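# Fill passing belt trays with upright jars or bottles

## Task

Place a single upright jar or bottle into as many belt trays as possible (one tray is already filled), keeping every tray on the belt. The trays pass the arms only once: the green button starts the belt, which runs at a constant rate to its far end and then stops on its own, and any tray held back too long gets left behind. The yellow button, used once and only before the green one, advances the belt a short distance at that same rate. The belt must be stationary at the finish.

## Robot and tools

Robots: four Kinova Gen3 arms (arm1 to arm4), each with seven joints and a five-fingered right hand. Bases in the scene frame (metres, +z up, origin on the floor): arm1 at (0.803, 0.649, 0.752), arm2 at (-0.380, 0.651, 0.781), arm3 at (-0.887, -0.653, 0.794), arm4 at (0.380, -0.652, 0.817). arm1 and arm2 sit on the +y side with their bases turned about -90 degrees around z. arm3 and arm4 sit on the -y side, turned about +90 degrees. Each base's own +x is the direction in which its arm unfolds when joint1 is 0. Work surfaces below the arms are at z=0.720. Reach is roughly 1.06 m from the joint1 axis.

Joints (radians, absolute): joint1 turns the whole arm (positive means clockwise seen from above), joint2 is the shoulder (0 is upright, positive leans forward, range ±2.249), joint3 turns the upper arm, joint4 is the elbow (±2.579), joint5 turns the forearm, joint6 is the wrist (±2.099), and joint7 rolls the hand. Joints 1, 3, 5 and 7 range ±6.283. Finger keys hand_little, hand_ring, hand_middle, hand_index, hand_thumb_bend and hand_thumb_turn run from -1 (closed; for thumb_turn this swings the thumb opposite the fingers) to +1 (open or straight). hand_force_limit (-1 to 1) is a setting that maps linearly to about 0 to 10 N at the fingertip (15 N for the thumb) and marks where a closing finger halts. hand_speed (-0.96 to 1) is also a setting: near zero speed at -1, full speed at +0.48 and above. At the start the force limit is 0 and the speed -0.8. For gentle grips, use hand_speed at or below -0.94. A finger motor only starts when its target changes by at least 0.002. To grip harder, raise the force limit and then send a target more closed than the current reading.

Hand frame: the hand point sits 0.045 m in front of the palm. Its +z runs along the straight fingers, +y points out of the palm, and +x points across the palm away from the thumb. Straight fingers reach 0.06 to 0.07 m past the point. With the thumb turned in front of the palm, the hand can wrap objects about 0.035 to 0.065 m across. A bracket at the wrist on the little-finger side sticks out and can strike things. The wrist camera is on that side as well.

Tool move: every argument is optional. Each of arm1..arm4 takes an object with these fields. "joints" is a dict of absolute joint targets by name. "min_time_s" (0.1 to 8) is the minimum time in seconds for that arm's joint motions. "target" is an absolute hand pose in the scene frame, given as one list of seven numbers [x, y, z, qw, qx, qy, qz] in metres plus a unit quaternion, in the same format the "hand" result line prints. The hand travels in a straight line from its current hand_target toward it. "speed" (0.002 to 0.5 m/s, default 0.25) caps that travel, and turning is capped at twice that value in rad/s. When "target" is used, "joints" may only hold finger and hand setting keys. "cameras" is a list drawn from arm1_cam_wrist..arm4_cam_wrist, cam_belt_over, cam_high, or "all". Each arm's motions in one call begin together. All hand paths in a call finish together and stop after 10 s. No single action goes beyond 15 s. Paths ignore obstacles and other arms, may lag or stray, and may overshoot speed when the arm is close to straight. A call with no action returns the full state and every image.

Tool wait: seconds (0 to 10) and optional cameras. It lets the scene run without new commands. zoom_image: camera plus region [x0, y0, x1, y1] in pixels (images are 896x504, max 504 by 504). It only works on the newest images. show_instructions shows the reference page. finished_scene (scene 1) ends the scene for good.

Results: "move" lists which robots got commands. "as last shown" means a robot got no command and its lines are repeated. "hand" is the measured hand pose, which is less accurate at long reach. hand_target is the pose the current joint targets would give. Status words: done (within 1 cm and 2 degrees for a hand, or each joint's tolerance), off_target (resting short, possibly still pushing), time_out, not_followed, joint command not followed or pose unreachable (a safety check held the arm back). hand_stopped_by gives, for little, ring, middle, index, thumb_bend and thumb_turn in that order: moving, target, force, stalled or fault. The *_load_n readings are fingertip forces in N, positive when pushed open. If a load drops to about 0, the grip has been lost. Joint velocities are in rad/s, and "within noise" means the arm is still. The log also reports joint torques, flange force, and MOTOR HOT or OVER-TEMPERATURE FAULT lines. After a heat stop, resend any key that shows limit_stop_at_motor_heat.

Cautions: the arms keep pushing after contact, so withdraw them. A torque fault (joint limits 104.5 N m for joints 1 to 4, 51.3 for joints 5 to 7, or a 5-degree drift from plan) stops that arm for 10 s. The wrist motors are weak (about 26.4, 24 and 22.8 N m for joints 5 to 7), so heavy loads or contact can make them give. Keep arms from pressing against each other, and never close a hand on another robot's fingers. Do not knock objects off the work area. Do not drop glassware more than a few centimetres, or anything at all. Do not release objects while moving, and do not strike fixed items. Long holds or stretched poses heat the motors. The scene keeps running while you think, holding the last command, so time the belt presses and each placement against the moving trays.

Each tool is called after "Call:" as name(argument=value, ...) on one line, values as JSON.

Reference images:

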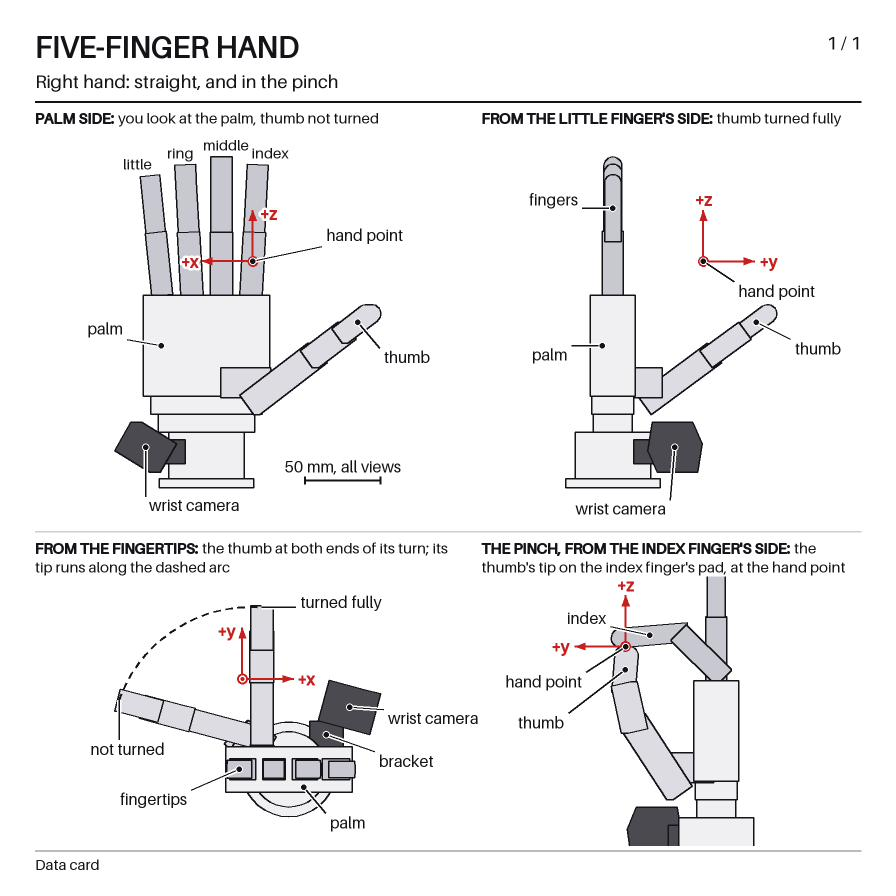

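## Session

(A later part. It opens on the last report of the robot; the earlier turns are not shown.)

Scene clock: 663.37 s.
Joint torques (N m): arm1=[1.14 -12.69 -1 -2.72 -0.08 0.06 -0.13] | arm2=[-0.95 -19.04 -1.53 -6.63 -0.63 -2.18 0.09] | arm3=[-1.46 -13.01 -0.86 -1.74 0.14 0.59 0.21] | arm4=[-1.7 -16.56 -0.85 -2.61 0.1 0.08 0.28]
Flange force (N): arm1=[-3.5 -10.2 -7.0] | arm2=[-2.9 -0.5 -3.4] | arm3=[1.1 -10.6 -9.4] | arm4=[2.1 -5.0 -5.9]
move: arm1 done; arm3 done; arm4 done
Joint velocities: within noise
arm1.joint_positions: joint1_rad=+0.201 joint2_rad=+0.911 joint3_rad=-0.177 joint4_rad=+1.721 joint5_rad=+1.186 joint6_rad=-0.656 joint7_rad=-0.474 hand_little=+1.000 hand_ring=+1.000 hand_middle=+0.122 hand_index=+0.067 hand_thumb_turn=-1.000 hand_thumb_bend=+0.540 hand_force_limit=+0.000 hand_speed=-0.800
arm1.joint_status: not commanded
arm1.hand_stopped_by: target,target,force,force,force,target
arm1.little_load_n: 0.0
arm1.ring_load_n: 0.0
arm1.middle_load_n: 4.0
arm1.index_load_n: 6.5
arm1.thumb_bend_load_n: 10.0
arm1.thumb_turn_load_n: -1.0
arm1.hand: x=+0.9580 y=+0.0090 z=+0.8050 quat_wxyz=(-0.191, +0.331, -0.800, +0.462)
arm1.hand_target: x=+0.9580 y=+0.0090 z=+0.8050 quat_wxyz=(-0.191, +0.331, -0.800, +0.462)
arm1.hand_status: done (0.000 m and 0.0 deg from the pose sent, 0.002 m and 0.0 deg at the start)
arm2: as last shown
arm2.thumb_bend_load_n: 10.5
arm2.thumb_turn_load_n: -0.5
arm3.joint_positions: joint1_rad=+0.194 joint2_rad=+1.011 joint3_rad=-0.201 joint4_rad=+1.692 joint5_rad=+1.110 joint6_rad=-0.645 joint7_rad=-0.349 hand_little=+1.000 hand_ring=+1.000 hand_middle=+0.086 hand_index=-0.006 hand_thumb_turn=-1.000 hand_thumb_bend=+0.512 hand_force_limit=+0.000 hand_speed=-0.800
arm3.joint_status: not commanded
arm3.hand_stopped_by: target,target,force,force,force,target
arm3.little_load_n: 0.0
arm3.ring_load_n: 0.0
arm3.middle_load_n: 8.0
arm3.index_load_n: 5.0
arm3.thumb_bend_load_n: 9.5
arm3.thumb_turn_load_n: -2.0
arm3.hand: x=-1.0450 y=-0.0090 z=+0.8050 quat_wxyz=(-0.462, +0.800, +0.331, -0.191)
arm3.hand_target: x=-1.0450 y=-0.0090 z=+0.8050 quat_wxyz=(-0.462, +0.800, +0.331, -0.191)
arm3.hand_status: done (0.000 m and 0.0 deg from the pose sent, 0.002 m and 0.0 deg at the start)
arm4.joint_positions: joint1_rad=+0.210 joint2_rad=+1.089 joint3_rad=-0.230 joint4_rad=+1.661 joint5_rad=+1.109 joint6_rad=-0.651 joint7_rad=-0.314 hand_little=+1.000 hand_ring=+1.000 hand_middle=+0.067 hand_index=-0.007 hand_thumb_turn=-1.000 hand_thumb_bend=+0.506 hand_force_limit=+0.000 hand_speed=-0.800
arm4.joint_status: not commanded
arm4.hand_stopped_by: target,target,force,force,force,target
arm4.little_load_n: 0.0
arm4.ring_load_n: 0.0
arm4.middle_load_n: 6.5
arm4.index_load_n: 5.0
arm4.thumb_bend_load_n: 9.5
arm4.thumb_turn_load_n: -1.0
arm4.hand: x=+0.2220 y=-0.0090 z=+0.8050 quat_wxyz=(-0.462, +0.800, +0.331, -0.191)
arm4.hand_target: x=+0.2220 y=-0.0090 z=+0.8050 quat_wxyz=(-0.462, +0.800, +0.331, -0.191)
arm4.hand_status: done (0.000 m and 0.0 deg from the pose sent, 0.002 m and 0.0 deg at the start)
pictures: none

Call:
move(arm1={"target": [0.958, 0.009, 0.88, 0.19134, -0.33141, 0.8001, -0.46194], "speed": 0.15}, arm3={"target": [-1.045, -0.009, 0.88, 0.46194, -0.8001, -0.33141, 0.19134], "speed": 0.15}, arm4={"target": [0.222, -0.009, 0.88, 0.46194, -0.8001, -0.33141, 0.19134], "speed": 0.15})

Call:
move(arm1={"target": [0.7365, 0.3145, 0.88, 0.35355, -0.61237, 0.61237, -0.35355], "speed": 0.3}, arm2={"target": [-0.431, 0.33, 0.88, 0.35355, -0.61237, 0.61237, -0.35355], "speed": 0.3}, arm3={"target": [-0.819, -0.3195, 0.88, 0.35355, -0.61237, -0.61237, 0.35355], "speed": 0.3}, arm4={"target": [0.4315, -0.331, 0.88, 0.35355, -0.61237, -0.61237, 0.35355], "speed": 0.3})

Call:
move(arm1={"target": [0.7365, 0.3145, 0.763, 0.35355, -0.61237, 0.61237, -0.35355], "speed": 0.1}, arm2={"target": [-0.431, 0.33, 0.7645, 0.35355, -0.61237, 0.61237, -0.35355], "speed": 0.1}, arm3={"target": [-0.819, -0.3195, 0.763, 0.35355, -0.61237, -0.61237, 0.35355], "speed": 0.1}, arm4={"target": [0.4315, -0.331, 0.763, 0.35355, -0.61237, -0.61237, 0.35355], "speed": 0.1})

Call:
move(arm1={"joints": {"hand_thumb_bend": 0.8, "hand_index": 0.6, "hand_middle": 0.6, "hand_speed": 0}}, arm2={"joints": {"hand_thumb_bend": 0.8, "hand_index": 0.6, "hand_middle": 0.6, "hand_speed": 0}}, arm3={"joints": {"hand_thumb_bend": 0.8, "hand_index": 0.6, "hand_middle": 0.6, "hand_speed": 0}}, arm4={"joints": {"hand_thumb_bend": 0.8, "hand_index": 0.6, "hand_middle": 0.6, "hand_speed": 0}})

Call:
move(arm1={"target": [0.7365, 0.3145, 0.86, 0.35355, -0.61237, 0.61237, -0.35355], "speed": 0.15}, arm2={"target": [-0.431, 0.33, 0.86, 0.35355, -0.61237, 0.61237, -0.35355], "speed": 0.15}, arm3={"target": [-0.819, -0.3195, 0.86, 0.35355, -0.61237, -0.61237, 0.35355], "speed": 0.15}, arm4={"target": [0.4315, -0.331, 0.86, 0.35355, -0.61237, -0.61237, 0.35355], "speed": 0.15}, cameras=["arm1_cam_wrist", "arm2_cam_wrist", "arm3_cam_wrist", "arm4_cam_wrist"])

Scene clock: 718.97 s.
Joint torques (N m): arm1=[1.46 -17.82 -2.44 -5.83 -0.79 -1.54 -0.31] | arm2=[-0.94 -19.06 -1.52 -6.63 -0.64 -2.18 0.09] | arm3=[-1.33 -19.16 -3.1 -4.88 -0.4 -1.7 -0.03] | arm4=[-1.76 -21.16 -2.84 -4.78 -0.29 -1.68 0.06]
Flange force (N): arm1=[-1.9 -2.4 0.1] | arm2=[-2.9 -0.4 -3.4] | arm3=[2.1 -1.2 -1.1] | arm4=[4.1 2.3 0.9]
move: arm1 done; arm3 done; arm4 done
Joint velocities: within noise
arm1.joint_positions: joint1_rad=+0.209 joint2_rad=+0.761 joint3_rad=-0.188 joint4_rad=+1.710 joint5_rad=+1.373 joint6_rad=-0.607 joint7_rad=-0.732 hand_little=+1.000 hand_ring=+1.000 hand_middle=+0.122 hand_index=+0.067 hand_thumb_turn=-1.000 hand_thumb_bend=+0.540 hand_force_limit=+0.000 hand_speed=-0.800
arm1.joint_status: not commanded
arm1.hand_stopped_by: target,target,force,force,force,target
arm1.little_load_n: 0.0
arm1.ring_load_n: 0.0
arm1.middle_load_n: 4.0
arm1.index_load_n: 6.5
arm1.thumb_bend_load_n: 11.0
arm1.thumb_turn_load_n: -0.5
arm1.hand: x=+0.9580 y=+0.0090 z=+0.8800 quat_wxyz=(-0.191, +0.331, -0.800, +0.462)
arm1.hand_target: x=+0.9580 y=+0.0090 z=+0.8800 quat_wxyz=(-0.191, +0.331, -0.800, +0.462)
arm1.hand_status: done (0.000 m and 0.0 deg from the pose sent, 0.075 m and 0.0 deg at the start)
arm2: as last shown
arm2.middle_load_n: 5.0
arm2.thumb_turn_load_n: 0.0
arm3.joint_positions: joint1_rad=+0.210 joint2_rad=+0.856 joint3_rad=-0.229 joint4_rad=+1.704 joint5_rad=+1.266 joint6_rad=-0.578 joint7_rad=-0.568 hand_little=+1.000 hand_ring=+1.000 hand_middle=+0.086 hand_index=-0.006 hand_thumb_turn=-1.000 hand_thumb_bend=+0.512 hand_force_limit=+0.000 hand_speed=-0.800
arm3.joint_status: not commanded
arm3.hand_stopped_by: target,target,force,force,force,target
arm3.little_load_n: 0.0
arm3.ring_load_n: 0.0
arm3.middle_load_n: 8.0
arm3.index_load_n: 5.5
arm3.thumb_bend_load_n: 10.5
arm3.thumb_turn_load_n: -1.5
arm3.hand: x=-1.0450 y=-0.0090 z=+0.8800 quat_wxyz=(-0.462, +0.800, +0.331, -0.191)
arm3.hand_target: x=-1.0450 y=-0.0090 z=+0.8800 quat_wxyz=(-0.462, +0.800, +0.331, -0.191)
arm3.hand_status: done (0.000 m and 0.0 deg from the pose sent, 0.075 m and 0.0 deg at the start)
arm4.joint_positions: joint1_rad=+0.228 joint2_rad=+0.932 joint3_rad=-0.257 joint4_rad=+1.687 joint5_rad=+1.244 joint6_rad=-0.587 joint7_rad=-0.511 hand_little=+1.000 hand_ring=+1.000 hand_middle=+0.067 hand_index=-0.007 hand_thumb_turn=-1.000 hand_thumb_bend=+0.506 hand_force_limit=+0.000 hand_speed=-0.800
arm4.joint_status: not commanded
arm4.hand_stopped_by: target,target,force,force,force,target
arm4.little_load_n: 0.0
arm4.ring_load_n: 0.0
arm4.middle_load_n: 6.5
arm4.index_load_n: 5.0
arm4.thumb_bend_load_n: 10.0
arm4.thumb_turn_load_n: -1.0
arm4.hand: x=+0.2220 y=-0.0090 z=+0.8800 quat_wxyz=(-0.462, +0.800, +0.331, -0.191)
arm4.hand_target: x=+0.2220 y=-0.0090 z=+0.8800 quat_wxyz=(-0.462, +0.800, +0.331, -0.191)
arm4.hand_status: done (0.000 m and 0.0 deg from the pose sent, 0.075 m and 0.0 deg at the start)
pictures: none

Scene clock: 720.87 s.
Joint torques (N m): arm1=[1.51 -15.15 -1.31 -2.93 -0.96 -1.9 -0.31] | arm2=[-0.94 -15.58 -0.12 -3.55 -0.78 -2.42 0.09] | arm3=[-1.23 -16.21 -1.65 -1.78 -0.68 -1.81 -0.04] | arm4=[-1.92 -17.52 -1.25 -1.56 -0.51 -1.79 0.06]
Flange force (N): arm1=[1.0 -3.0 -0.1] | arm2=[-3.5 -2.4 1.9] | arm3=[1.2 -0.4 -4.5] | arm4=[1.2 3.7 -3.4]
move: arm1 done; arm2 done; arm3 done; arm4 done
Joint velocities: within noise
arm1.joint_positions: joint1_rad=+0.718 joint2_rad=+0.753 joint3_rad=-0.003 joint4_rad=+1.730 joint5_rad=+2.386 joint6_rad=-1.503 joint7_rad=-0.495 hand_little=+1.000 hand_ring=+1.000 hand_middle=+0.122 hand_index=+0.067 hand_thumb_turn=-1.000 hand_thumb_bend=+0.540 hand_force_limit=+0.000 hand_speed=-0.800
arm1.joint_status: not commanded
arm1.hand_stopped_by: target,target,force,force,force,target
arm1.little_load_n: 0.0
arm1.ring_load_n: -0.5
arm1.middle_load_n: 4.0
arm1.index_load_n: 6.5
arm1.thumb_bend_load_n: 11.0
arm1.thumb_turn_load_n: -0.5
arm1.hand: x=+0.7365 y=+0.3145 z=+0.8800 quat_wxyz=(-0.354, +0.612, -0.612, +0.354)
arm1.hand_target: x=+0.7365 y=+0.3145 z=+0.8800 quat_wxyz=(-0.354, +0.612, -0.612, +0.354)
arm1.hand_status: done (0.000 m and 0.0 deg from the pose sent, 0.377 m and 45.0 deg at the start)
arm2.joint_positions: joint1_rad=+0.677 joint2_rad=+0.789 joint3_rad=-0.041 joint4_rad=+1.808 joint5_rad=+2.389 joint6_rad=-1.397 joint7_rad=-0.448 hand_little=+1.000 hand_ring=+1.000 hand_middle=+0.049 hand_index=-0.007 hand_thumb_turn=-1.000 hand_thumb_bend=+0.611 hand_force_limit=+0.000 hand_speed=-0.800
arm2.joint_status: not commanded
arm2.hand_stopped_by: target,target,force,force,force,target
arm2.little_load_n: 0.0
arm2.ring_load_n: 0.0
arm2.middle_load_n: 5.5
arm2.index_load_n: 4.0
arm2.thumb_bend_load_n: 10.0
arm2.thumb_turn_load_n: 0.0
arm2.hand: x=-0.4310 y=+0.3300 z=+0.8800 quat_wxyz=(-0.354, +0.612, -0.612, +0.354)
arm2.hand_target: x=-0.4310 y=+0.3300 z=+0.8800 quat_wxyz=(-0.354, +0.612, -0.612, +0.354)
arm2.hand_status: done (0.000 m and 0.0 deg from the pose sent, 0.373 m and 45.0 deg at the start)
arm3.joint_positions: joint1_rad=+0.708 joint2_rad=+0.826 joint3_rad=-0.008 joint4_rad=+1.749 joint5_rad=+2.387 joint6_rad=-1.418 joint7_rad=-0.442 hand_little=+1.000 hand_ring=+1.000 hand_middle=+0.086 hand_index=-0.006 hand_thumb_turn=-1.000 hand_thumb_bend=+0.512 hand_force_limit=+0.000 hand_speed=-0.800
arm3.joint_status: not commanded
arm3.hand_stopped_by: target,target,force,force,force,target
arm3.little_load_n: 0.0
arm3.ring_load_n: 0.0
arm3.middle_load_n: 8.5
arm3.index_load_n: 5.5
arm3.thumb_bend_load_n: 10.5
arm3.thumb_turn_load_n: -1.5
arm3.hand: x=-0.8190 y=-0.3195 z=+0.8800 quat_wxyz=(-0.354, +0.612, +0.612, -0.354)
arm3.hand_target: x=-0.8190 y=-0.3195 z=+0.8800 quat_wxyz=(-0.354, +0.612, +0.612, -0.354)
arm3.hand_status: done (0.000 m and 0.0 deg from the pose sent, 0.384 m and 45.0 deg at the start)
arm4.joint_positions: joint1_rad=+0.698 joint2_rad=+0.887 joint3_rad=-0.021 joint4_rad=+1.794 joint5_rad=+2.374 joint6_rad=-1.354 joint7_rad=-0.392 hand_little=+1.000 hand_ring=+1.000 hand_middle=+0.067 hand_index=-0.007 hand_thumb_turn=-1.000 hand_thumb_bend=+0.506 hand_force_limit=+0.000 hand_speed=-0.800
arm4.joint_status: not commanded
arm4.hand_stopped_by: target,target,force,force,force,target
arm4.little_load_n: 0.0
arm4.ring_load_n: -0.5
arm4.middle_load_n: 7.0
arm4.index_load_n: 4.5
arm4.thumb_bend_load_n: 10.0
arm4.thumb_turn_load_n: -0.5
arm4.hand: x=+0.4315 y=-0.3310 z=+0.8800 quat_wxyz=(-0.354, +0.612, +0.612, -0.354)
arm4.hand_target: x=+0.4315 y=-0.3310 z=+0.8800 quat_wxyz=(-0.354, +0.612, +0.612, -0.354)
arm4.hand_status: done (0.000 m and 0.0 deg from the pose sent, 0.384 m and 45.0 deg at the start)
pictures: none

Scene clock: 722.57 s.
Joint torques (N m): arm1=[1.59 -16.39 -1.59 -1.17 -0.63 -2.05 -0.37] | arm2=[-0.95 -16.83 -0.43 -1.89 -0.47 -2.52 0.08] | arm3=[-1.25 -17.3 -1.92 -0.15 -0.32 -1.93 -0.01] | arm4=[-1.92 -18.74 -1.51 0 -0.18 -1.89 0.04]
Flange force (N): arm1=[1.7 -2.6 -0.7] | arm2=[-3.6 -3.4 1.5] | arm3=[1.6 0.3 -4.4] | arm4=[0.9 4.5 -2.3]
move: arm1 done; arm2 done; arm3 done; arm4 done
Joint velocities: within noise
arm1.joint_positions: joint1_rad=+0.723 joint2_rad=+0.996 joint3_rad=-0.013 joint4_rad=+1.728 joint5_rad=+2.365 joint6_rad=-1.323 joint7_rad=-0.332 hand_little=+1.000 hand_ring=+1.000 hand_middle=+0.122 hand_index=+0.067 hand_thumb_turn=-1.000 hand_thumb_bend=+0.540 hand_force_limit=+0.000 hand_speed=-0.800
arm1.joint_status: not commanded
arm1.hand_stopped_by: target,target,force,force,force,target
arm1.little_load_n: 0.0
arm1.ring_load_n: 0.0
arm1.middle_load_n: 4.0
arm1.index_load_n: 6.5
arm1.thumb_bend_load_n: 11.0
arm1.thumb_turn_load_n: -0.5
arm1.hand: x=+0.7365 y=+0.3145 z=+0.7630 quat_wxyz=(-0.354, +0.612, -0.612, +0.354)
arm1.hand_target: x=+0.7365 y=+0.3145 z=+0.7630 quat_wxyz=(-0.354, +0.612, -0.612, +0.354)
arm1.hand_status: done (0.000 m and 0.0 deg from the pose sent, 0.117 m and 0.0 deg at the start)
arm2.joint_positions: joint1_rad=+0.684 joint2_rad=+1.046 joint3_rad=-0.051 joint4_rad=+1.780 joint5_rad=+2.364 joint6_rad=-1.226 joint7_rad=-0.292 hand_little=+1.000 hand_ring=+1.000 hand_middle=+0.049 hand_index=-0.007 hand_thumb_turn=-1.000 hand_thumb_bend=+0.611 hand_force_limit=+0.000 hand_speed=-0.800
arm2.joint_status: not commanded
arm2.hand_stopped_by: target,target,force,force,force,target
arm2.little_load_n: 0.0
arm2.ring_load_n: 0.0
arm2.middle_load_n: 5.5
arm2.index_load_n: 4.0
arm2.thumb_bend_load_n: 10.0
arm2.thumb_turn_load_n: 0.0
arm2.hand: x=-0.4310 y=+0.3300 z=+0.7645 quat_wxyz=(-0.354, +0.612, -0.612, +0.354)
arm2.hand_target: x=-0.4310 y=+0.3300 z=+0.7645 quat_wxyz=(-0.354, +0.612, -0.612, +0.354)
arm2.hand_status: done (0.000 m and 0.0 deg from the pose sent, 0.116 m and 0.0 deg at the start)
arm3.joint_positions: joint1_rad=+0.717 joint2_rad=+1.080 joint3_rad=-0.020 joint4_rad=+1.709 joint5_rad=+2.362 joint6_rad=-1.258 joint7_rad=-0.295 hand_little=+1.000 hand_ring=+1.000 hand_middle=+0.086 hand_index=-0.006 hand_thumb_turn=-1.000 hand_thumb_bend=+0.512 hand_force_limit=+0.000 hand_speed=-0.800
arm3.joint_status: not commanded
arm3.hand_stopped_by: target,target,force,force,force,target
arm3.little_load_n: 0.0
arm3.ring_load_n: 0.0
arm3.middle_load_n: 8.5
arm3.index_load_n: 5.5
arm3.thumb_bend_load_n: 10.5
arm3.thumb_turn_load_n: -1.5
arm3.hand: x=-0.8190 y=-0.3195 z=+0.7630 quat_wxyz=(-0.354, +0.612, +0.612, -0.354)
arm3.hand_target: x=-0.8190 y=-0.3195 z=+0.7630 quat_wxyz=(-0.354, +0.612, +0.612, -0.354)
arm3.hand_status: done (0.000 m and 0.0 deg from the pose sent, 0.117 m and 0.0 deg at the start)
arm4.joint_positions: joint1_rad=+0.708 joint2_rad=+1.152 joint3_rad=-0.034 joint4_rad=+1.733 joint5_rad=+2.347 joint6_rad=-1.202 joint7_rad=-0.251 hand_little=+1.000 hand_ring=+1.000 hand_middle=+0.067 hand_index=-0.007 hand_thumb_turn=-1.000 hand_thumb_bend=+0.506 hand_force_limit=+0.000 hand_speed=-0.800
arm4.joint_status: not commanded
arm4.hand_stopped_by: target,target,force,force,force,target
arm4.little_load_n: 0.0
arm4.ring_load_n: 0.0
arm4.middle_load_n: 6.5
arm4.index_load_n: 5.0
arm4.thumb_bend_load_n: 10.0
arm4.thumb_turn_load_n: -0.5
arm4.hand: x=+0.4315 y=-0.3310 z=+0.7630 quat_wxyz=(-0.354, +0.612, +0.612, -0.354)
arm4.hand_target: x=+0.4315 y=-0.3310 z=+0.7630 quat_wxyz=(-0.354, +0.612, +0.612, -0.354)
arm4.hand_status: done (0.000 m and 0.0 deg from the pose sent, 0.117 m and 0.0 deg at the start)
pictures: none

Scene clock: 723.27 s.
Joint torques (N m): arm1=[1.56 -16.23 -1.58 -1.17 -0.62 -2.02 -0.34] | arm2=[-0.95 -16.79 -0.38 -1.91 -0.44 -2.46 0.1] | arm3=[-1.26 -17.23 -1.85 -0.2 -0.31 -1.88 -0.02] | arm4=[-1.92 -18.63 -1.5 -0.04 -0.19 -1.78 0.04]
Flange force (N): arm1=[1.6 -3.0 -0.9] | arm2=[-3.5 -3.5 1.4] | arm3=[1.5 0.1 -4.4] | arm4=[0.9 4.3 -2.6]
move: arm1 done; arm2 done; arm3 done; arm4 done
Joint velocities: within noise
arm1.joint_positions: joint1_rad=+0.723 joint2_rad=+0.996 joint3_rad=-0.013 joint4_rad=+1.728 joint5_rad=+2.365 joint6_rad=-1.323 joint7_rad=-0.332 hand_little=+1.000 hand_ring=+1.000 hand_middle=+0.600 hand_index=+0.600 hand_thumb_turn=-1.000 hand_thumb_bend=+0.800 hand_force_limit=+0.000 hand_speed=+0.000
arm1.joint_status: all done
arm1.hand_stopped_by: target,target,target,target,target,target
arm1.little_load_n: 0.0
arm1.ring_load_n: -0.5
arm1.middle_load_n: 0.0
arm1.index_load_n: 0.0
arm1.thumb_bend_load_n: 0.0
arm1.thumb_turn_load_n: 0.0
arm1.hand: x=+0.7365 y=+0.3145 z=+0.7630 quat_wxyz=(-0.354, +0.612, -0.612, +0.354)
arm1.hand_target: x=+0.7365 y=+0.3145 z=+0.7630 quat_wxyz=(-0.354, +0.612, -0.612, +0.354)
arm1.hand_status: not commanded
arm2.joint_positions: joint1_rad=+0.684 joint2_rad=+1.046 joint3_rad=-0.051 joint4_rad=+1.780 joint5_rad=+2.364 joint6_rad=-1.226 joint7_rad=-0.292 hand_little=+1.000 hand_ring=+1.000 hand_middle=+0.600 hand_index=+0.600 hand_thumb_turn=-1.000 hand_thumb_bend=+0.800 hand_force_limit=+0.000 hand_speed=+0.000
arm2.joint_status: all done
arm2.hand_stopped_by: target,target,target,target,target,target
arm2.little_load_n: 0.0
arm2.ring_load_n: 0.0
arm2.middle_load_n: 0.0
arm2.index_load_n: 0.0
arm2.thumb_bend_load_n: 0.0
arm2.thumb_turn_load_n: 0.0
arm2.hand: x=-0.4310 y=+0.3300 z=+0.7645 quat_wxyz=(-0.354, +0.612, -0.612, +0.354)
arm2.hand_target: x=-0.4310 y=+0.3300 z=+0.7645 quat_wxyz=(-0.354, +0.612, -0.612, +0.354)
arm2.hand_status: not commanded
arm3.joint_positions: joint1_rad=+0.717 joint2_rad=+1.080 joint3_rad=-0.020 joint4_rad=+1.709 joint5_rad=+2.362 joint6_rad=-1.258 joint7_rad=-0.295 hand_little=+1.000 hand_ring=+1.000 hand_middle=+0.600 hand_index=+0.600 hand_thumb_turn=-1.000 hand_thumb_bend=+0.800 hand_force_limit=+0.000 hand_speed=+0.000
arm3.joint_status: all done
arm3.hand_stopped_by: target,target,target,target,target,target
arm3.little_load_n: 0.0
arm3.ring_load_n: 0.0
arm3.middle_load_n: 0.0
arm3.index_load_n: 0.0
arm3.thumb_bend_load_n: 0.0
arm3.thumb_turn_load_n: 0.0
arm3.hand: x=-0.8190 y=-0.3195 z=+0.7630 quat_wxyz=(-0.354, +0.612, +0.612, -0.354)
arm3.hand_target: x=-0.8190 y=-0.3195 z=+0.7630 quat_wxyz=(-0.354, +0.612, +0.612, -0.354)
arm3.hand_status: not commanded
arm4.joint_positions: joint1_rad=+0.708 joint2_rad=+1.152 joint3_rad=-0.034 joint4_rad=+1.733 joint5_rad=+2.347 joint6_rad=-1.202 joint7_rad=-0.251 hand_little=+1.000 hand_ring=+1.000 hand_middle=+0.600 hand_index=+0.600 hand_thumb_turn=-1.000 hand_thumb_bend=+0.800 hand_force_limit=+0.000 hand_speed=+0.000
arm4.joint_status: all done
arm4.hand_stopped_by: target,target,target,target,target,target
arm4.little_load_n: 0.0
arm4.ring_load_n: -0.5
arm4.middle_load_n: 0.0
arm4.index_load_n: 0.0
arm4.thumb_bend_load_n: 0.0
arm4.thumb_turn_load_n: 0.0
arm4.hand: x=+0.4315 y=-0.3310 z=+0.7630 quat_wxyz=(-0.354, +0.612, +0.612, -0.354)
arm4.hand_target: x=+0.4315 y=-0.3310 z=+0.7630 quat_wxyz=(-0.354, +0.612, +0.612, -0.354)
arm4.hand_status: not commanded
pictures: none

Scene clock: 724.47 s.
Joint torques (N m): arm1=[1.51 -15.24 -1.34 -2.61 -0.94 -1.86 -0.33] | arm2=[-0.94 -15.79 -0.14 -3.26 -0.73 -2.41 0.09] | arm3=[-1.23 -16.3 -1.64 -1.45 -0.56 -1.78 -0.04] | arm4=[-1.89 -17.66 -1.24 -1.27 -0.43 -1.75 0.05]
Flange force (N): arm1=[1.0 -3.2 -0.5] | arm2=[-3.6 -2.7 1.8] | arm3=[1.3 -0.6 -4.6] | arm4=[1.2 3.6 -3.3]
move: arm1 done; arm2 done; arm3 done; arm4 done
Joint velocities: within noise
arm1.joint_positions: joint1_rad=+0.719 joint2_rad=+0.792 joint3_rad=-0.005 joint4_rad=+1.737 joint5_rad=+2.384 joint6_rad=-1.468 joint7_rad=-0.464 hand_little=+1.000 hand_ring=+1.000 hand_middle=+0.600 hand_index=+0.600 hand_thumb_turn=-1.000 hand_thumb_bend=+0.800 hand_force_limit=+0.000 hand_speed=+0.000
arm1.joint_status: not commanded
arm1.hand_stopped_by: target,target,target,target,target,target
arm1.little_load_n: 0.0
arm1.ring_load_n: 0.0
arm1.middle_load_n: 0.0
arm1.index_load_n: 0.0
arm1.thumb_bend_load_n: 0.0
arm1.thumb_turn_load_n: -0.5
arm1.hand: x=+0.7365 y=+0.3145 z=+0.8600 quat_wxyz=(-0.354, +0.612, -0.612, +0.354)
arm1.hand_target: x=+0.7365 y=+0.3145 z=+0.8600 quat_wxyz=(-0.354, +0.612, -0.612, +0.354)
arm1.hand_status: done (0.000 m and 0.0 deg from the pose sent, 0.097 m and 0.0 deg at the start)
arm2.joint_positions: joint1_rad=+0.679 joint2_rad=+0.832 joint3_rad=-0.043 joint4_rad=+1.811 joint5_rad=+2.386 joint6_rad=-1.363 joint7_rad=-0.418 hand_little=+1.000 hand_ring=+1.000 hand_middle=+0.600 hand_index=+0.600 hand_thumb_turn=-1.000 hand_thumb_bend=+0.800 hand_force_limit=+0.000 hand_speed=+0.000
arm2.joint_status: not commanded
arm2.hand_stopped_by: target,target,target,target,target,target
arm2.little_load_n: 0.0
arm2.ring_load_n: 0.0
arm2.middle_load_n: 0.0
arm2.index_load_n: 0.0
arm2.thumb_bend_load_n: 0.0
arm2.thumb_turn_load_n: 0.0
arm2.hand: x=-0.4310 y=+0.3300 z=+0.8600 quat_wxyz=(-0.354, +0.612, -0.612, +0.354)
arm2.hand_target: x=-0.4310 y=+0.3300 z=+0.8600 quat_wxyz=(-0.354, +0.612, -0.612, +0.354)
arm2.hand_status: done (0.000 m and 0.0 deg from the pose sent, 0.096 m and 0.0 deg at the start)
arm3.joint_positions: joint1_rad=+0.710 joint2_rad=+0.868 joint3_rad=-0.010 joint4_rad=+1.749 joint5_rad=+2.383 joint6_rad=-1.387 joint7_rad=-0.413 hand_little=+1.000 hand_ring=+1.000 hand_middle=+0.600 hand_index=+0.600 hand_thumb_turn=-1.000 hand_thumb_bend=+0.800 hand_force_limit=+0.000 hand_speed=+0.000
arm3.joint_status: not commanded
arm3.hand_stopped_by: target,target,target,target,target,target
arm3.little_load_n: 0.0
arm3.ring_load_n: 0.0
arm3.middle_load_n: 0.0
arm3.index_load_n: 0.0
arm3.thumb_bend_load_n: 0.0
arm3.thumb_turn_load_n: 0.0
arm3.hand: x=-0.8190 y=-0.3195 z=+0.8600 quat_wxyz=(-0.354, +0.612, +0.612, -0.354)
arm3.hand_target: x=-0.8190 y=-0.3195 z=+0.8600 quat_wxyz=(-0.354, +0.612, +0.612, -0.354)
arm3.hand_status: done (0.000 m and 0.0 deg from the pose sent, 0.097 m and 0.0 deg at the start)
arm4.joint_positions: joint1_rad=+0.700 joint2_rad=+0.931 joint3_rad=-0.024 joint4_rad=+1.791 joint5_rad=+2.370 joint6_rad=-1.323 joint7_rad=-0.365 hand_little=+1.000 hand_ring=+1.000 hand_middle=+0.600 hand_index=+0.600 hand_thumb_turn=-1.000 hand_thumb_bend=+0.800 hand_force_limit=+0.000 hand_speed=+0.000
arm4.joint_status: not commanded
arm4.hand_stopped_by: target,target,target,target,target,target
arm4.little_load_n: 0.0
arm4.ring_load_n: 0.0
arm4.middle_load_n: 0.0
arm4.index_load_n: 0.0
arm4.thumb_bend_load_n: 0.0
arm4.thumb_turn_load_n: 0.0
arm4.hand: x=+0.4315 y=-0.3310 z=+0.8600 quat_wxyz=(-0.354, +0.612, +0.612, -0.354)
arm4.hand_target: x=+0.4315 y=-0.3310 z=+0.8600 quat_wxyz=(-0.354, +0.612, +0.612, -0.354)
arm4.hand_status: done (0.000 m and 0.0 deg from the pose sent, 0.097 m and 0.0 deg at the start)

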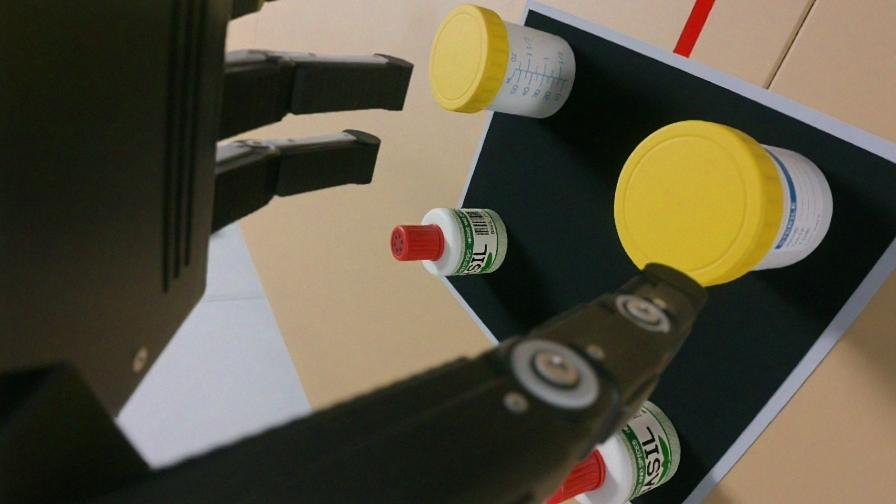

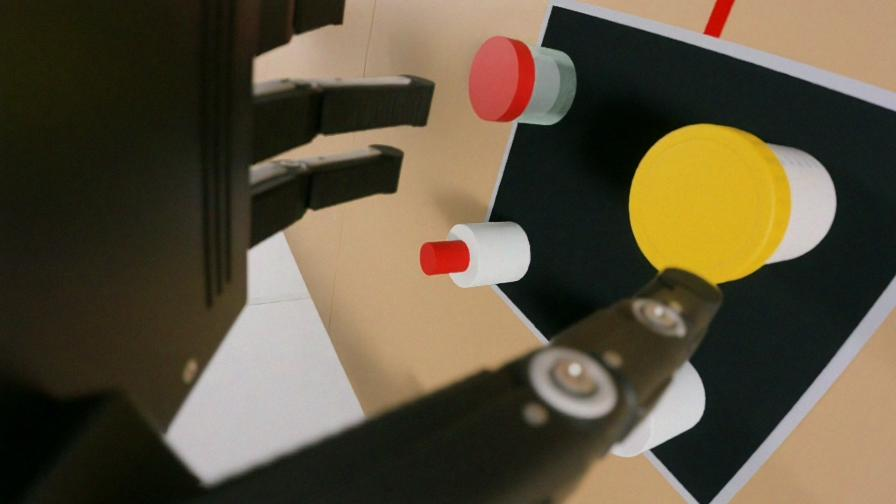

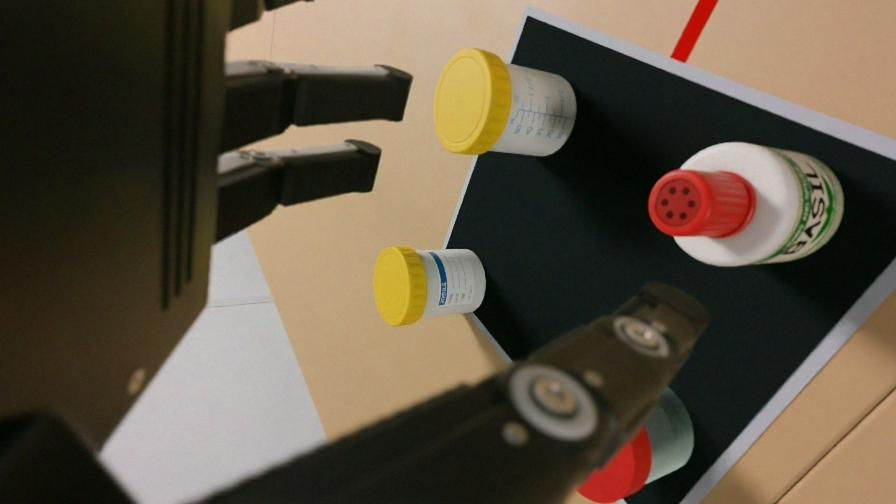

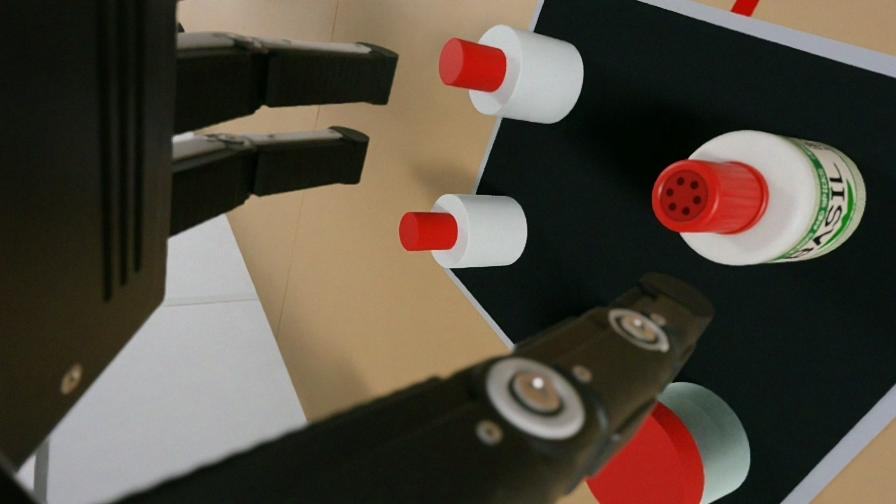

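Call:
move(arm1={"target": [0.74, 0.42, 0.86, 0.35355, -0.61237, 0.61237, -0.35355], "speed": 0.2}, arm2={"target": [-0.433, 0.425, 0.86, 0.35355, -0.61237, 0.61237, -0.35355], "speed": 0.2}, arm3={"target": [-0.815, -0.419, 0.86, 0.35355, -0.61237, -0.61237, 0.35355], "speed": 0.2}, arm4={"target": [0.448, -0.416, 0.86, 0.35355, -0.61237, -0.61237, 0.35355], "speed": 0.2}, cameras=["arm1_cam_wrist", "arm2_cam_wrist", "arm3_cam_wrist", "arm4_cam_wrist"])

Scene clock: 765.17 s.
Joint torques (N m): arm1=[1.58 -12.53 -0.89 -1.12 -0.46 -2.1 -0.29] | arm2=[-0.98 -13.51 0.32 -1.9 -0.38 -2.51 0.11] | arm3=[-1.25 -14.13 -1.22 0.07 -0.19 -1.92 -0.08] | arm4=[-1.96 -15.91 -0.81 -0.12 -0.1 -1.84 0.07]
Flange force (N): arm1=[1.7 -3.8 -0.7] | arm2=[-2.9 -2.8 2.1] | arm3=[0.5 -0.2 -5.0] | arm4=[0.0 3.6 -3.2]
move: arm1 done; arm2 done; arm3 done; arm4 done
Joint velocities: within noise
arm1.joint_positions: joint1_rad=+0.842 joint2_rad=+0.700 joint3_rad=+0.042 joint4_rad=+2.007 joint5_rad=+2.480 joint6_rad=-1.401 joint7_rad=-0.266 hand_little=+1.000 hand_ring=+1.000 hand_middle=+0.600 hand_index=+0.600 hand_thumb_turn=-1.000 hand_thumb_bend=+0.800 hand_force_limit=+0.000 hand_speed=+0.000
arm1.joint_status: not commanded
arm1.hand_stopped_by: target,target,target,target,target,target
arm1.little_load_n: 0.0
arm1.ring_load_n: 0.0
arm1.middle_load_n: 0.0
arm1.index_load_n: 0.0
arm1.thumb_bend_load_n: 0.0
arm1.thumb_turn_load_n: 0.0
arm1.hand: x=+0.7400 y=+0.4200 z=+0.8600 quat_wxyz=(-0.354, +0.612, -0.612, +0.354)
arm1.hand_target: x=+0.7400 y=+0.4200 z=+0.8600 quat_wxyz=(-0.354, +0.612, -0.612, +0.354)
arm1.hand_status: done (0.000 m and 0.0 deg from the pose sent, 0.106 m and 0.0 deg at the start)
arm2.joint_positions: joint1_rad=+0.800 joint2_rad=+0.764 joint3_rad=+0.002 joint4_rad=+2.040 joint5_rad=+2.469 joint6_rad=-1.303 joint7_rad=-0.239 hand_little=+1.000 hand_ring=+1.000 hand_middle=+0.600 hand_index=+0.600 hand_thumb_turn=-1.000 hand_thumb_bend=+0.800 hand_force_limit=+0.000 hand_speed=+0.000
arm2.joint_status: not commanded
arm2.hand_stopped_by: target,target,target,target,target,target
arm2.little_load_n: 0.0
arm2.ring_load_n: 0.0
arm2.middle_load_n: 0.0
arm2.index_load_n: 0.0
arm2.thumb_bend_load_n: 0.0
arm2.thumb_turn_load_n: 0.0
arm2.hand: x=-0.4330 y=+0.4250 z=+0.8600 quat_wxyz=(-0.354, +0.612, -0.612, +0.354)
arm2.hand_target: x=-0.4330 y=+0.4250 z=+0.8600 quat_wxyz=(-0.354, +0.612, -0.612, +0.354)
arm2.hand_status: done (0.000 m and 0.0 deg from the pose sent, 0.095 m and 0.0 deg at the start)
arm3.joint_positions: joint1_rad=+0.835 joint2_rad=+0.798 joint3_rad=+0.037 joint4_rad=+1.987 joint5_rad=+2.471 joint6_rad=-1.323 joint7_rad=-0.224 hand_little=+1.000 hand_ring=+1.000 hand_middle=+0.600 hand_index=+0.600 hand_thumb_turn=-1.000 hand_thumb_bend=+0.800 hand_force_limit=+0.000 hand_speed=+0.000
arm3.joint_status: not commanded
arm3.hand_stopped_by: target,target,target,target,target,target
arm3.little_load_n: 0.0
arm3.ring_load_n: 0.0
arm3.middle_load_n: 0.0
arm3.index_load_n: 0.0
arm3.thumb_bend_load_n: 0.0
arm3.thumb_turn_load_n: 0.0
arm3.hand: x=-0.8150 y=-0.4190 z=+0.8600 quat_wxyz=(-0.354, +0.612, +0.612, -0.354)
arm3.hand_target: x=-0.8150 y=-0.4190 z=+0.8600 quat_wxyz=(-0.354, +0.612, +0.612, -0.354)
arm3.hand_status: done (0.000 m and 0.0 deg from the pose sent, 0.100 m and 0.0 deg at the start)
arm4.joint_positions: joint1_rad=+0.822 joint2_rad=+0.887 joint3_rad=+0.027 joint4_rad=+1.963 joint5_rad=+2.459 joint6_rad=-1.288 joint7_rad=-0.206 hand_little=+1.000 hand_ring=+1.000 hand_middle=+0.600 hand_index=+0.600 hand_thumb_turn=-1.000 hand_thumb_bend=+0.800 hand_force_limit=+0.000 hand_speed=+0.000
arm4.joint_status: not commanded
arm4.hand_stopped_by: target,target,target,target,target,target
arm4.little_load_n: 0.0
arm4.ring_load_n: 0.0
arm4.middle_load_n: 0.0
arm4.index_load_n: 0.0
arm4.thumb_bend_load_n: 0.0
arm4.thumb_turn_load_n: 0.0
arm4.hand: x=+0.4480 y=-0.4160 z=+0.8600 quat_wxyz=(-0.354, +0.612, +0.612, -0.354)
arm4.hand_target: x=+0.4480 y=-0.4160 z=+0.8600 quat_wxyz=(-0.354, +0.612, +0.612, -0.354)
arm4.hand_status: done (0.000 m and 0.0 deg from the pose sent, 0.087 m and 0.0 deg at the start)

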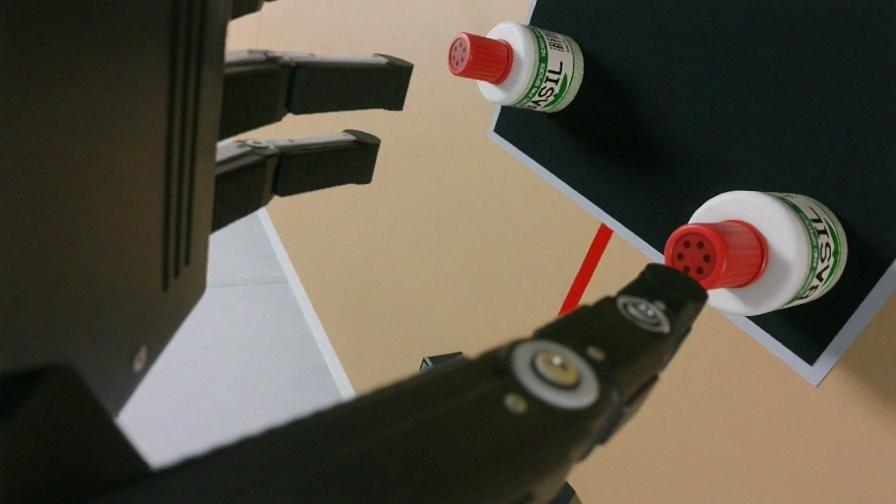

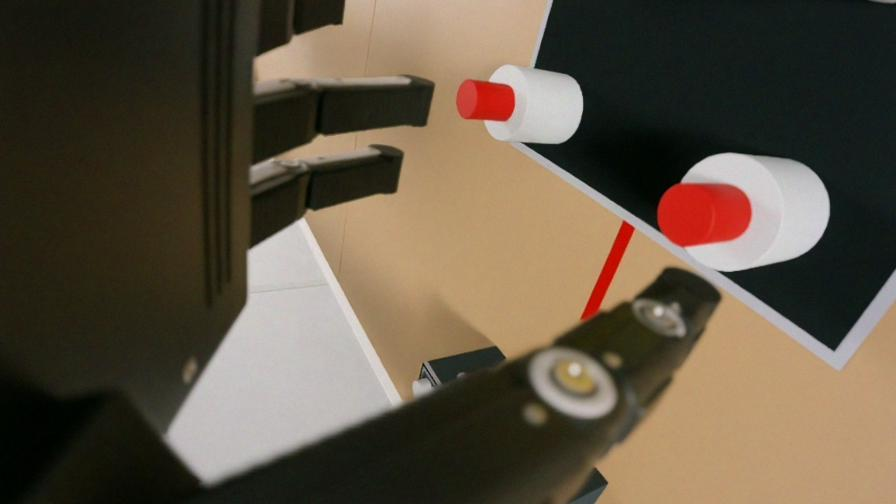

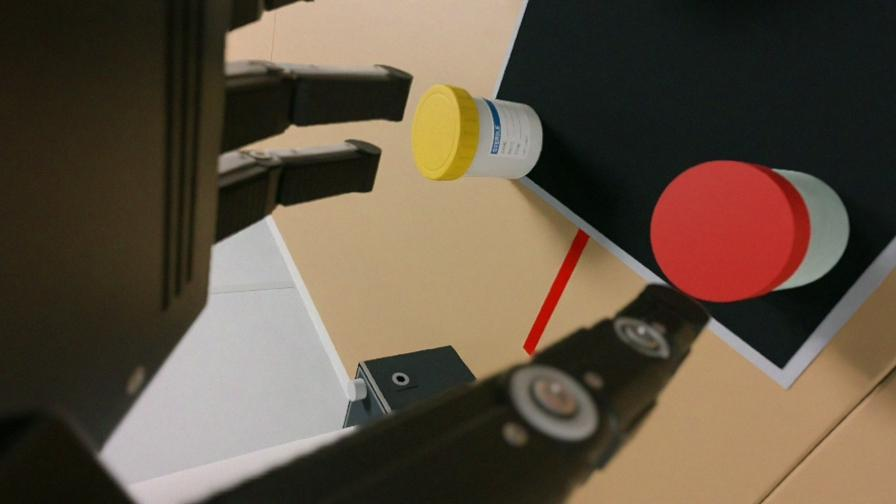

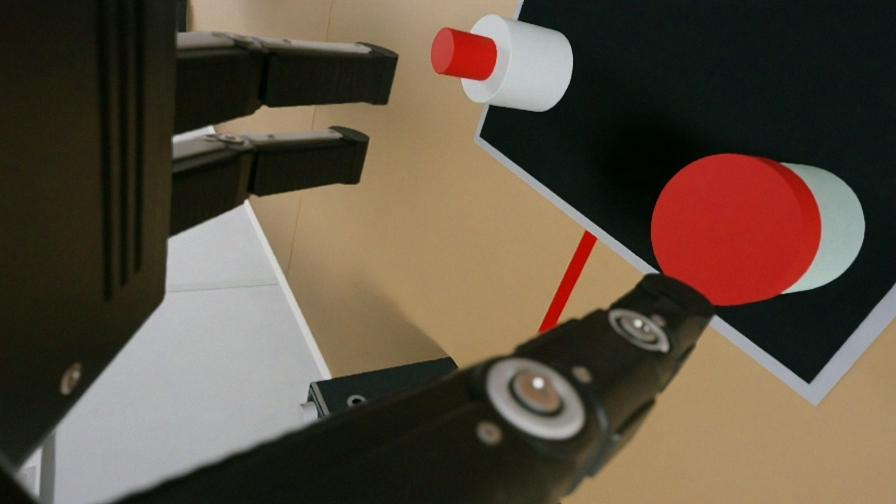

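Call:
move(arm1={"target": [0.732, 0.4305, 0.80, 0.35355, -0.61237, 0.61237, -0.35355], "speed": 0.1}, arm2={"target": [-0.436, 0.4290, 0.80, 0.35355, -0.61237, 0.61237, -0.35355], "speed": 0.1}, arm3={"target": [-0.808, -0.4237, 0.80, 0.35355, -0.61237, -0.61237, 0.35355], "speed": 0.1}, arm4={"target": [0.456, -0.4225, 0.80, 0.35355, -0.61237, -0.61237, 0.35355], "speed": 0.1}, cameras=["arm1_cam_wrist", "arm2_cam_wrist", "arm3_cam_wrist", "arm4_cam_wrist"])

Scene clock: 781.50 s.
Joint torques (N m): arm1=[1.59 -13.32 -0.94 0.1 -0.23 -2.05 -0.34] | arm2=[-0.95 -14.32 0.21 -0.79 -0.15 -2.57 0.1] | arm3=[-1.18 -14.85 -1.27 1.08 -0.01 -1.93 -0.02] | arm4=[-1.95 -16.67 -0.85 0.84 0.07 -1.84 0.05]
Flange force (N): arm1=[2.1 -3.5 -1.6] | arm2=[-2.9 -3.4 2.2] | arm3=[0.9 0.1 -5.1] | arm4=[0.0 4.0 -2.7]
move: arm1 done; arm2 done; arm3 done; arm4 done
Joint velocities: within noise
arm1.joint_positions: joint1_rad=+0.873 joint2_rad=+0.847 joint3_rad=+0.042 joint4_rad=+2.011 joint5_rad=+2.480 joint6_rad=-1.290 joint7_rad=-0.159 hand_little=+1.000 hand_ring=+1.000 hand_middle=+0.600 hand_index=+0.600 hand_thumb_turn=-1.000 hand_thumb_bend=+0.800 hand_force_limit=+0.000 hand_speed=+0.000
arm1.joint_status: not commanded
arm1.hand_stopped_by: target,target,target,target,target,target
arm1.little_load_n: 0.0
arm1.ring_load_n: 0.0
arm1.middle_load_n: 0.0
arm1.index_load_n: 0.0
arm1.thumb_bend_load_n: 0.0
arm1.thumb_turn_load_n: 0.0
arm1.hand: x=+0.7320 y=+0.4305 z=+0.8000 quat_wxyz=(-0.354, +0.612, -0.612, +0.354)
arm1.hand_target: x=+0.7320 y=+0.4305 z=+0.8000 quat_wxyz=(-0.354, +0.612, -0.612, +0.354)
arm1.hand_status: done (0.000 m and 0.0 deg from the pose sent, 0.061 m and 0.0 deg at the start)
arm2.joint_positions: joint1_rad=+0.817 joint2_rad=+0.917 joint3_rad=-0.004 joint4_rad=+2.029 joint5_rad=+2.453 joint6_rad=-1.191 joint7_rad=-0.145 hand_little=+1.000 hand_ring=+1.000 hand_middle=+0.600 hand_index=+0.600 hand_thumb_turn=-1.000 hand_thumb_bend=+0.800 hand_force_limit=+0.000 hand_speed=+0.000
arm2.joint_status: not commanded
arm2.hand_stopped_by: target,target,target,target,target,target
arm2.little_load_n: 0.0
arm2.ring_load_n: 0.0
arm2.middle_load_n: 0.0
arm2.index_load_n: 0.0
arm2.thumb_bend_load_n: 0.0
arm2.thumb_turn_load_n: 0.0
arm2.hand: x=-0.4360 y=+0.4290 z=+0.8000 quat_wxyz=(-0.354, +0.612, -0.612, +0.354)
arm2.hand_target: x=-0.4360 y=+0.4290 z=+0.8000 quat_wxyz=(-0.354, +0.612, -0.612, +0.354)
arm2.hand_status: done (0.000 m and 0.0 deg from the pose sent, 0.060 m and 0.0 deg at the start)
arm3.joint_positions: joint1_rad=+0.858 joint2_rad=+0.949 joint3_rad=+0.033 joint4_rad=+1.961 joint5_rad=+2.462 joint6_rad=-1.228 joint7_rad=-0.138 hand_little=+1.000 hand_ring=+1.000 hand_middle=+0.600 hand_index=+0.600 hand_thumb_turn=-1.000 hand_thumb_bend=+0.800 hand_force_limit=+0.000 hand_speed=+0.000
arm3.joint_status: not commanded
arm3.hand_stopped_by: target,target,target,target,target,target
arm3.little_load_n: 0.0
arm3.ring_load_n: 0.0
arm3.middle_load_n: 0.0
arm3.index_load_n: 0.0
arm3.thumb_bend_load_n: 0.0
arm3.thumb_turn_load_n: 0.0
arm3.hand: x=-0.8080 y=-0.4237 z=+0.8000 quat_wxyz=(-0.354, +0.612, +0.612, -0.354)
arm3.hand_target: x=-0.8080 y=-0.4237 z=+0.8000 quat_wxyz=(-0.354, +0.612, +0.612, -0.354)
arm3.hand_status: done (0.000 m and 0.0 deg from the pose sent, 0.061 m and 0.0 deg at the start)
arm4.joint_positions: joint1_rad=+0.848 joint2_rad=+1.037 joint3_rad=+0.025 joint4_rad=+1.927 joint5_rad=+2.454 joint6_rad=-1.203 joint7_rad=-0.125 hand_little=+1.000 hand_ring=+1.000 hand_middle=+0.600 hand_index=+0.600 hand_thumb_turn=-1.000 hand_thumb_bend=+0.800 hand_force_limit=+0.000 hand_speed=+0.000
arm4.joint_status: not commanded
arm4.hand_stopped_by: target,target,target,target,target,target
arm4.little_load_n: 0.0
arm4.ring_load_n: 0.0
arm4.middle_load_n: -0.5
arm4.index_load_n: 0.0
arm4.thumb_bend_load_n: 0.0
arm4.thumb_turn_load_n: 0.0
arm4.hand: x=+0.4560 y=-0.4225 z=+0.8000 quat_wxyz=(-0.354, +0.612, +0.612, -0.354)
arm4.hand_target: x=+0.4560 y=-0.4225 z=+0.8000 quat_wxyz=(-0.354, +0.612, +0.612, -0.354)
arm4.hand_status: done (0.000 m and 0.0 deg from the pose sent, 0.061 m and 0.0 deg at the start)

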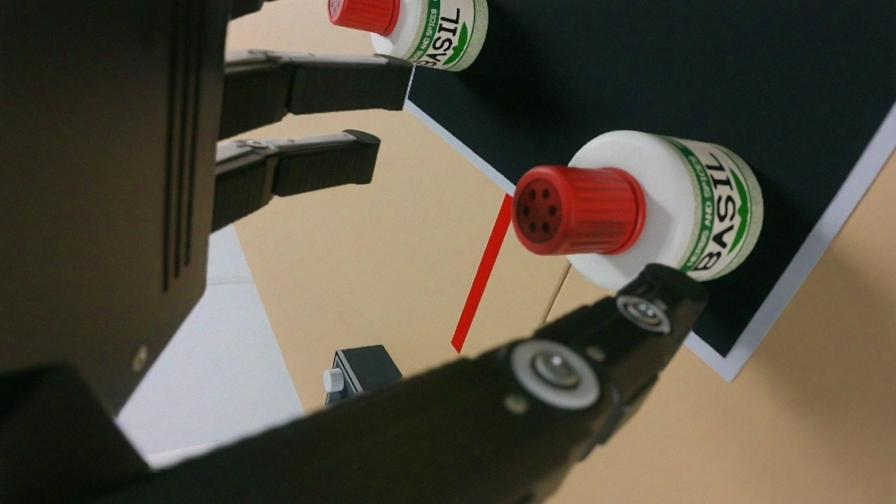

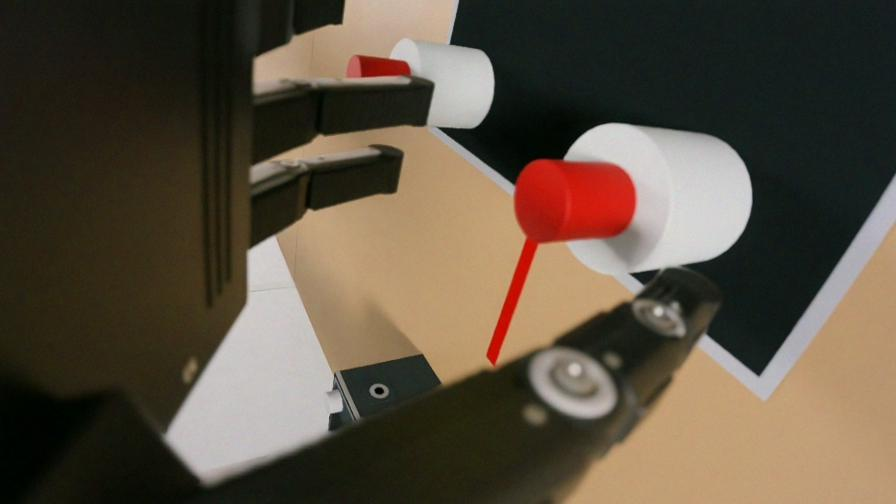

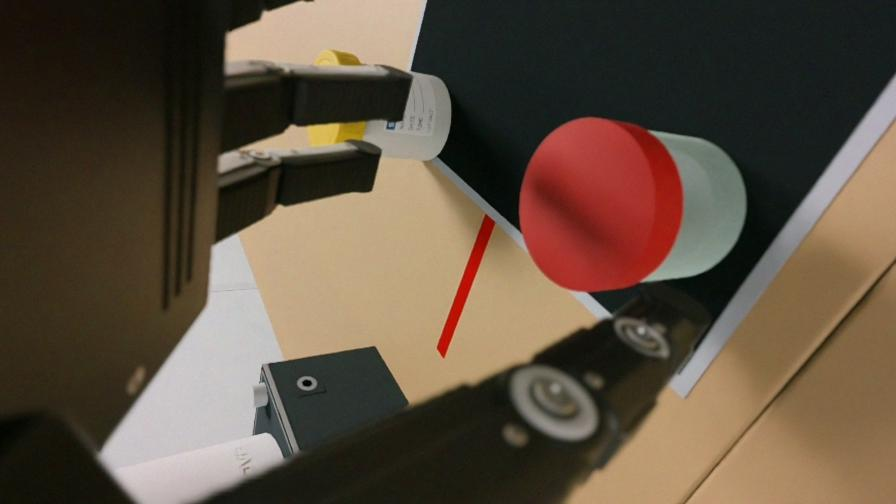

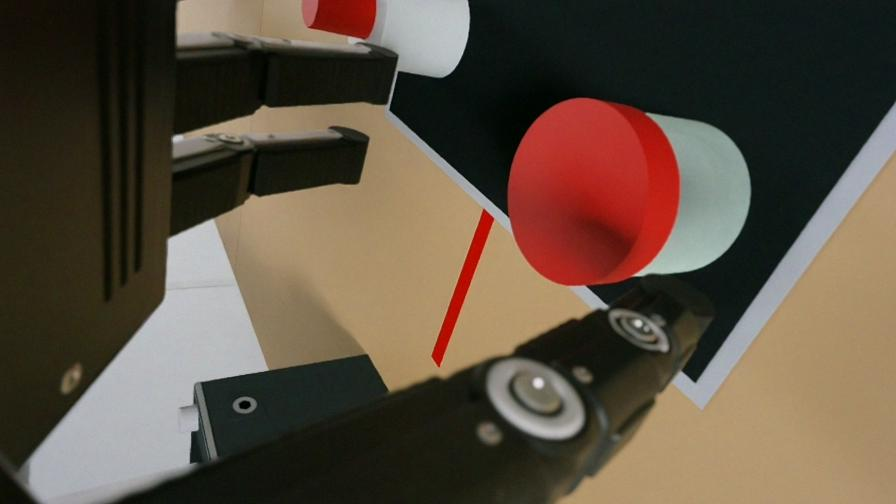

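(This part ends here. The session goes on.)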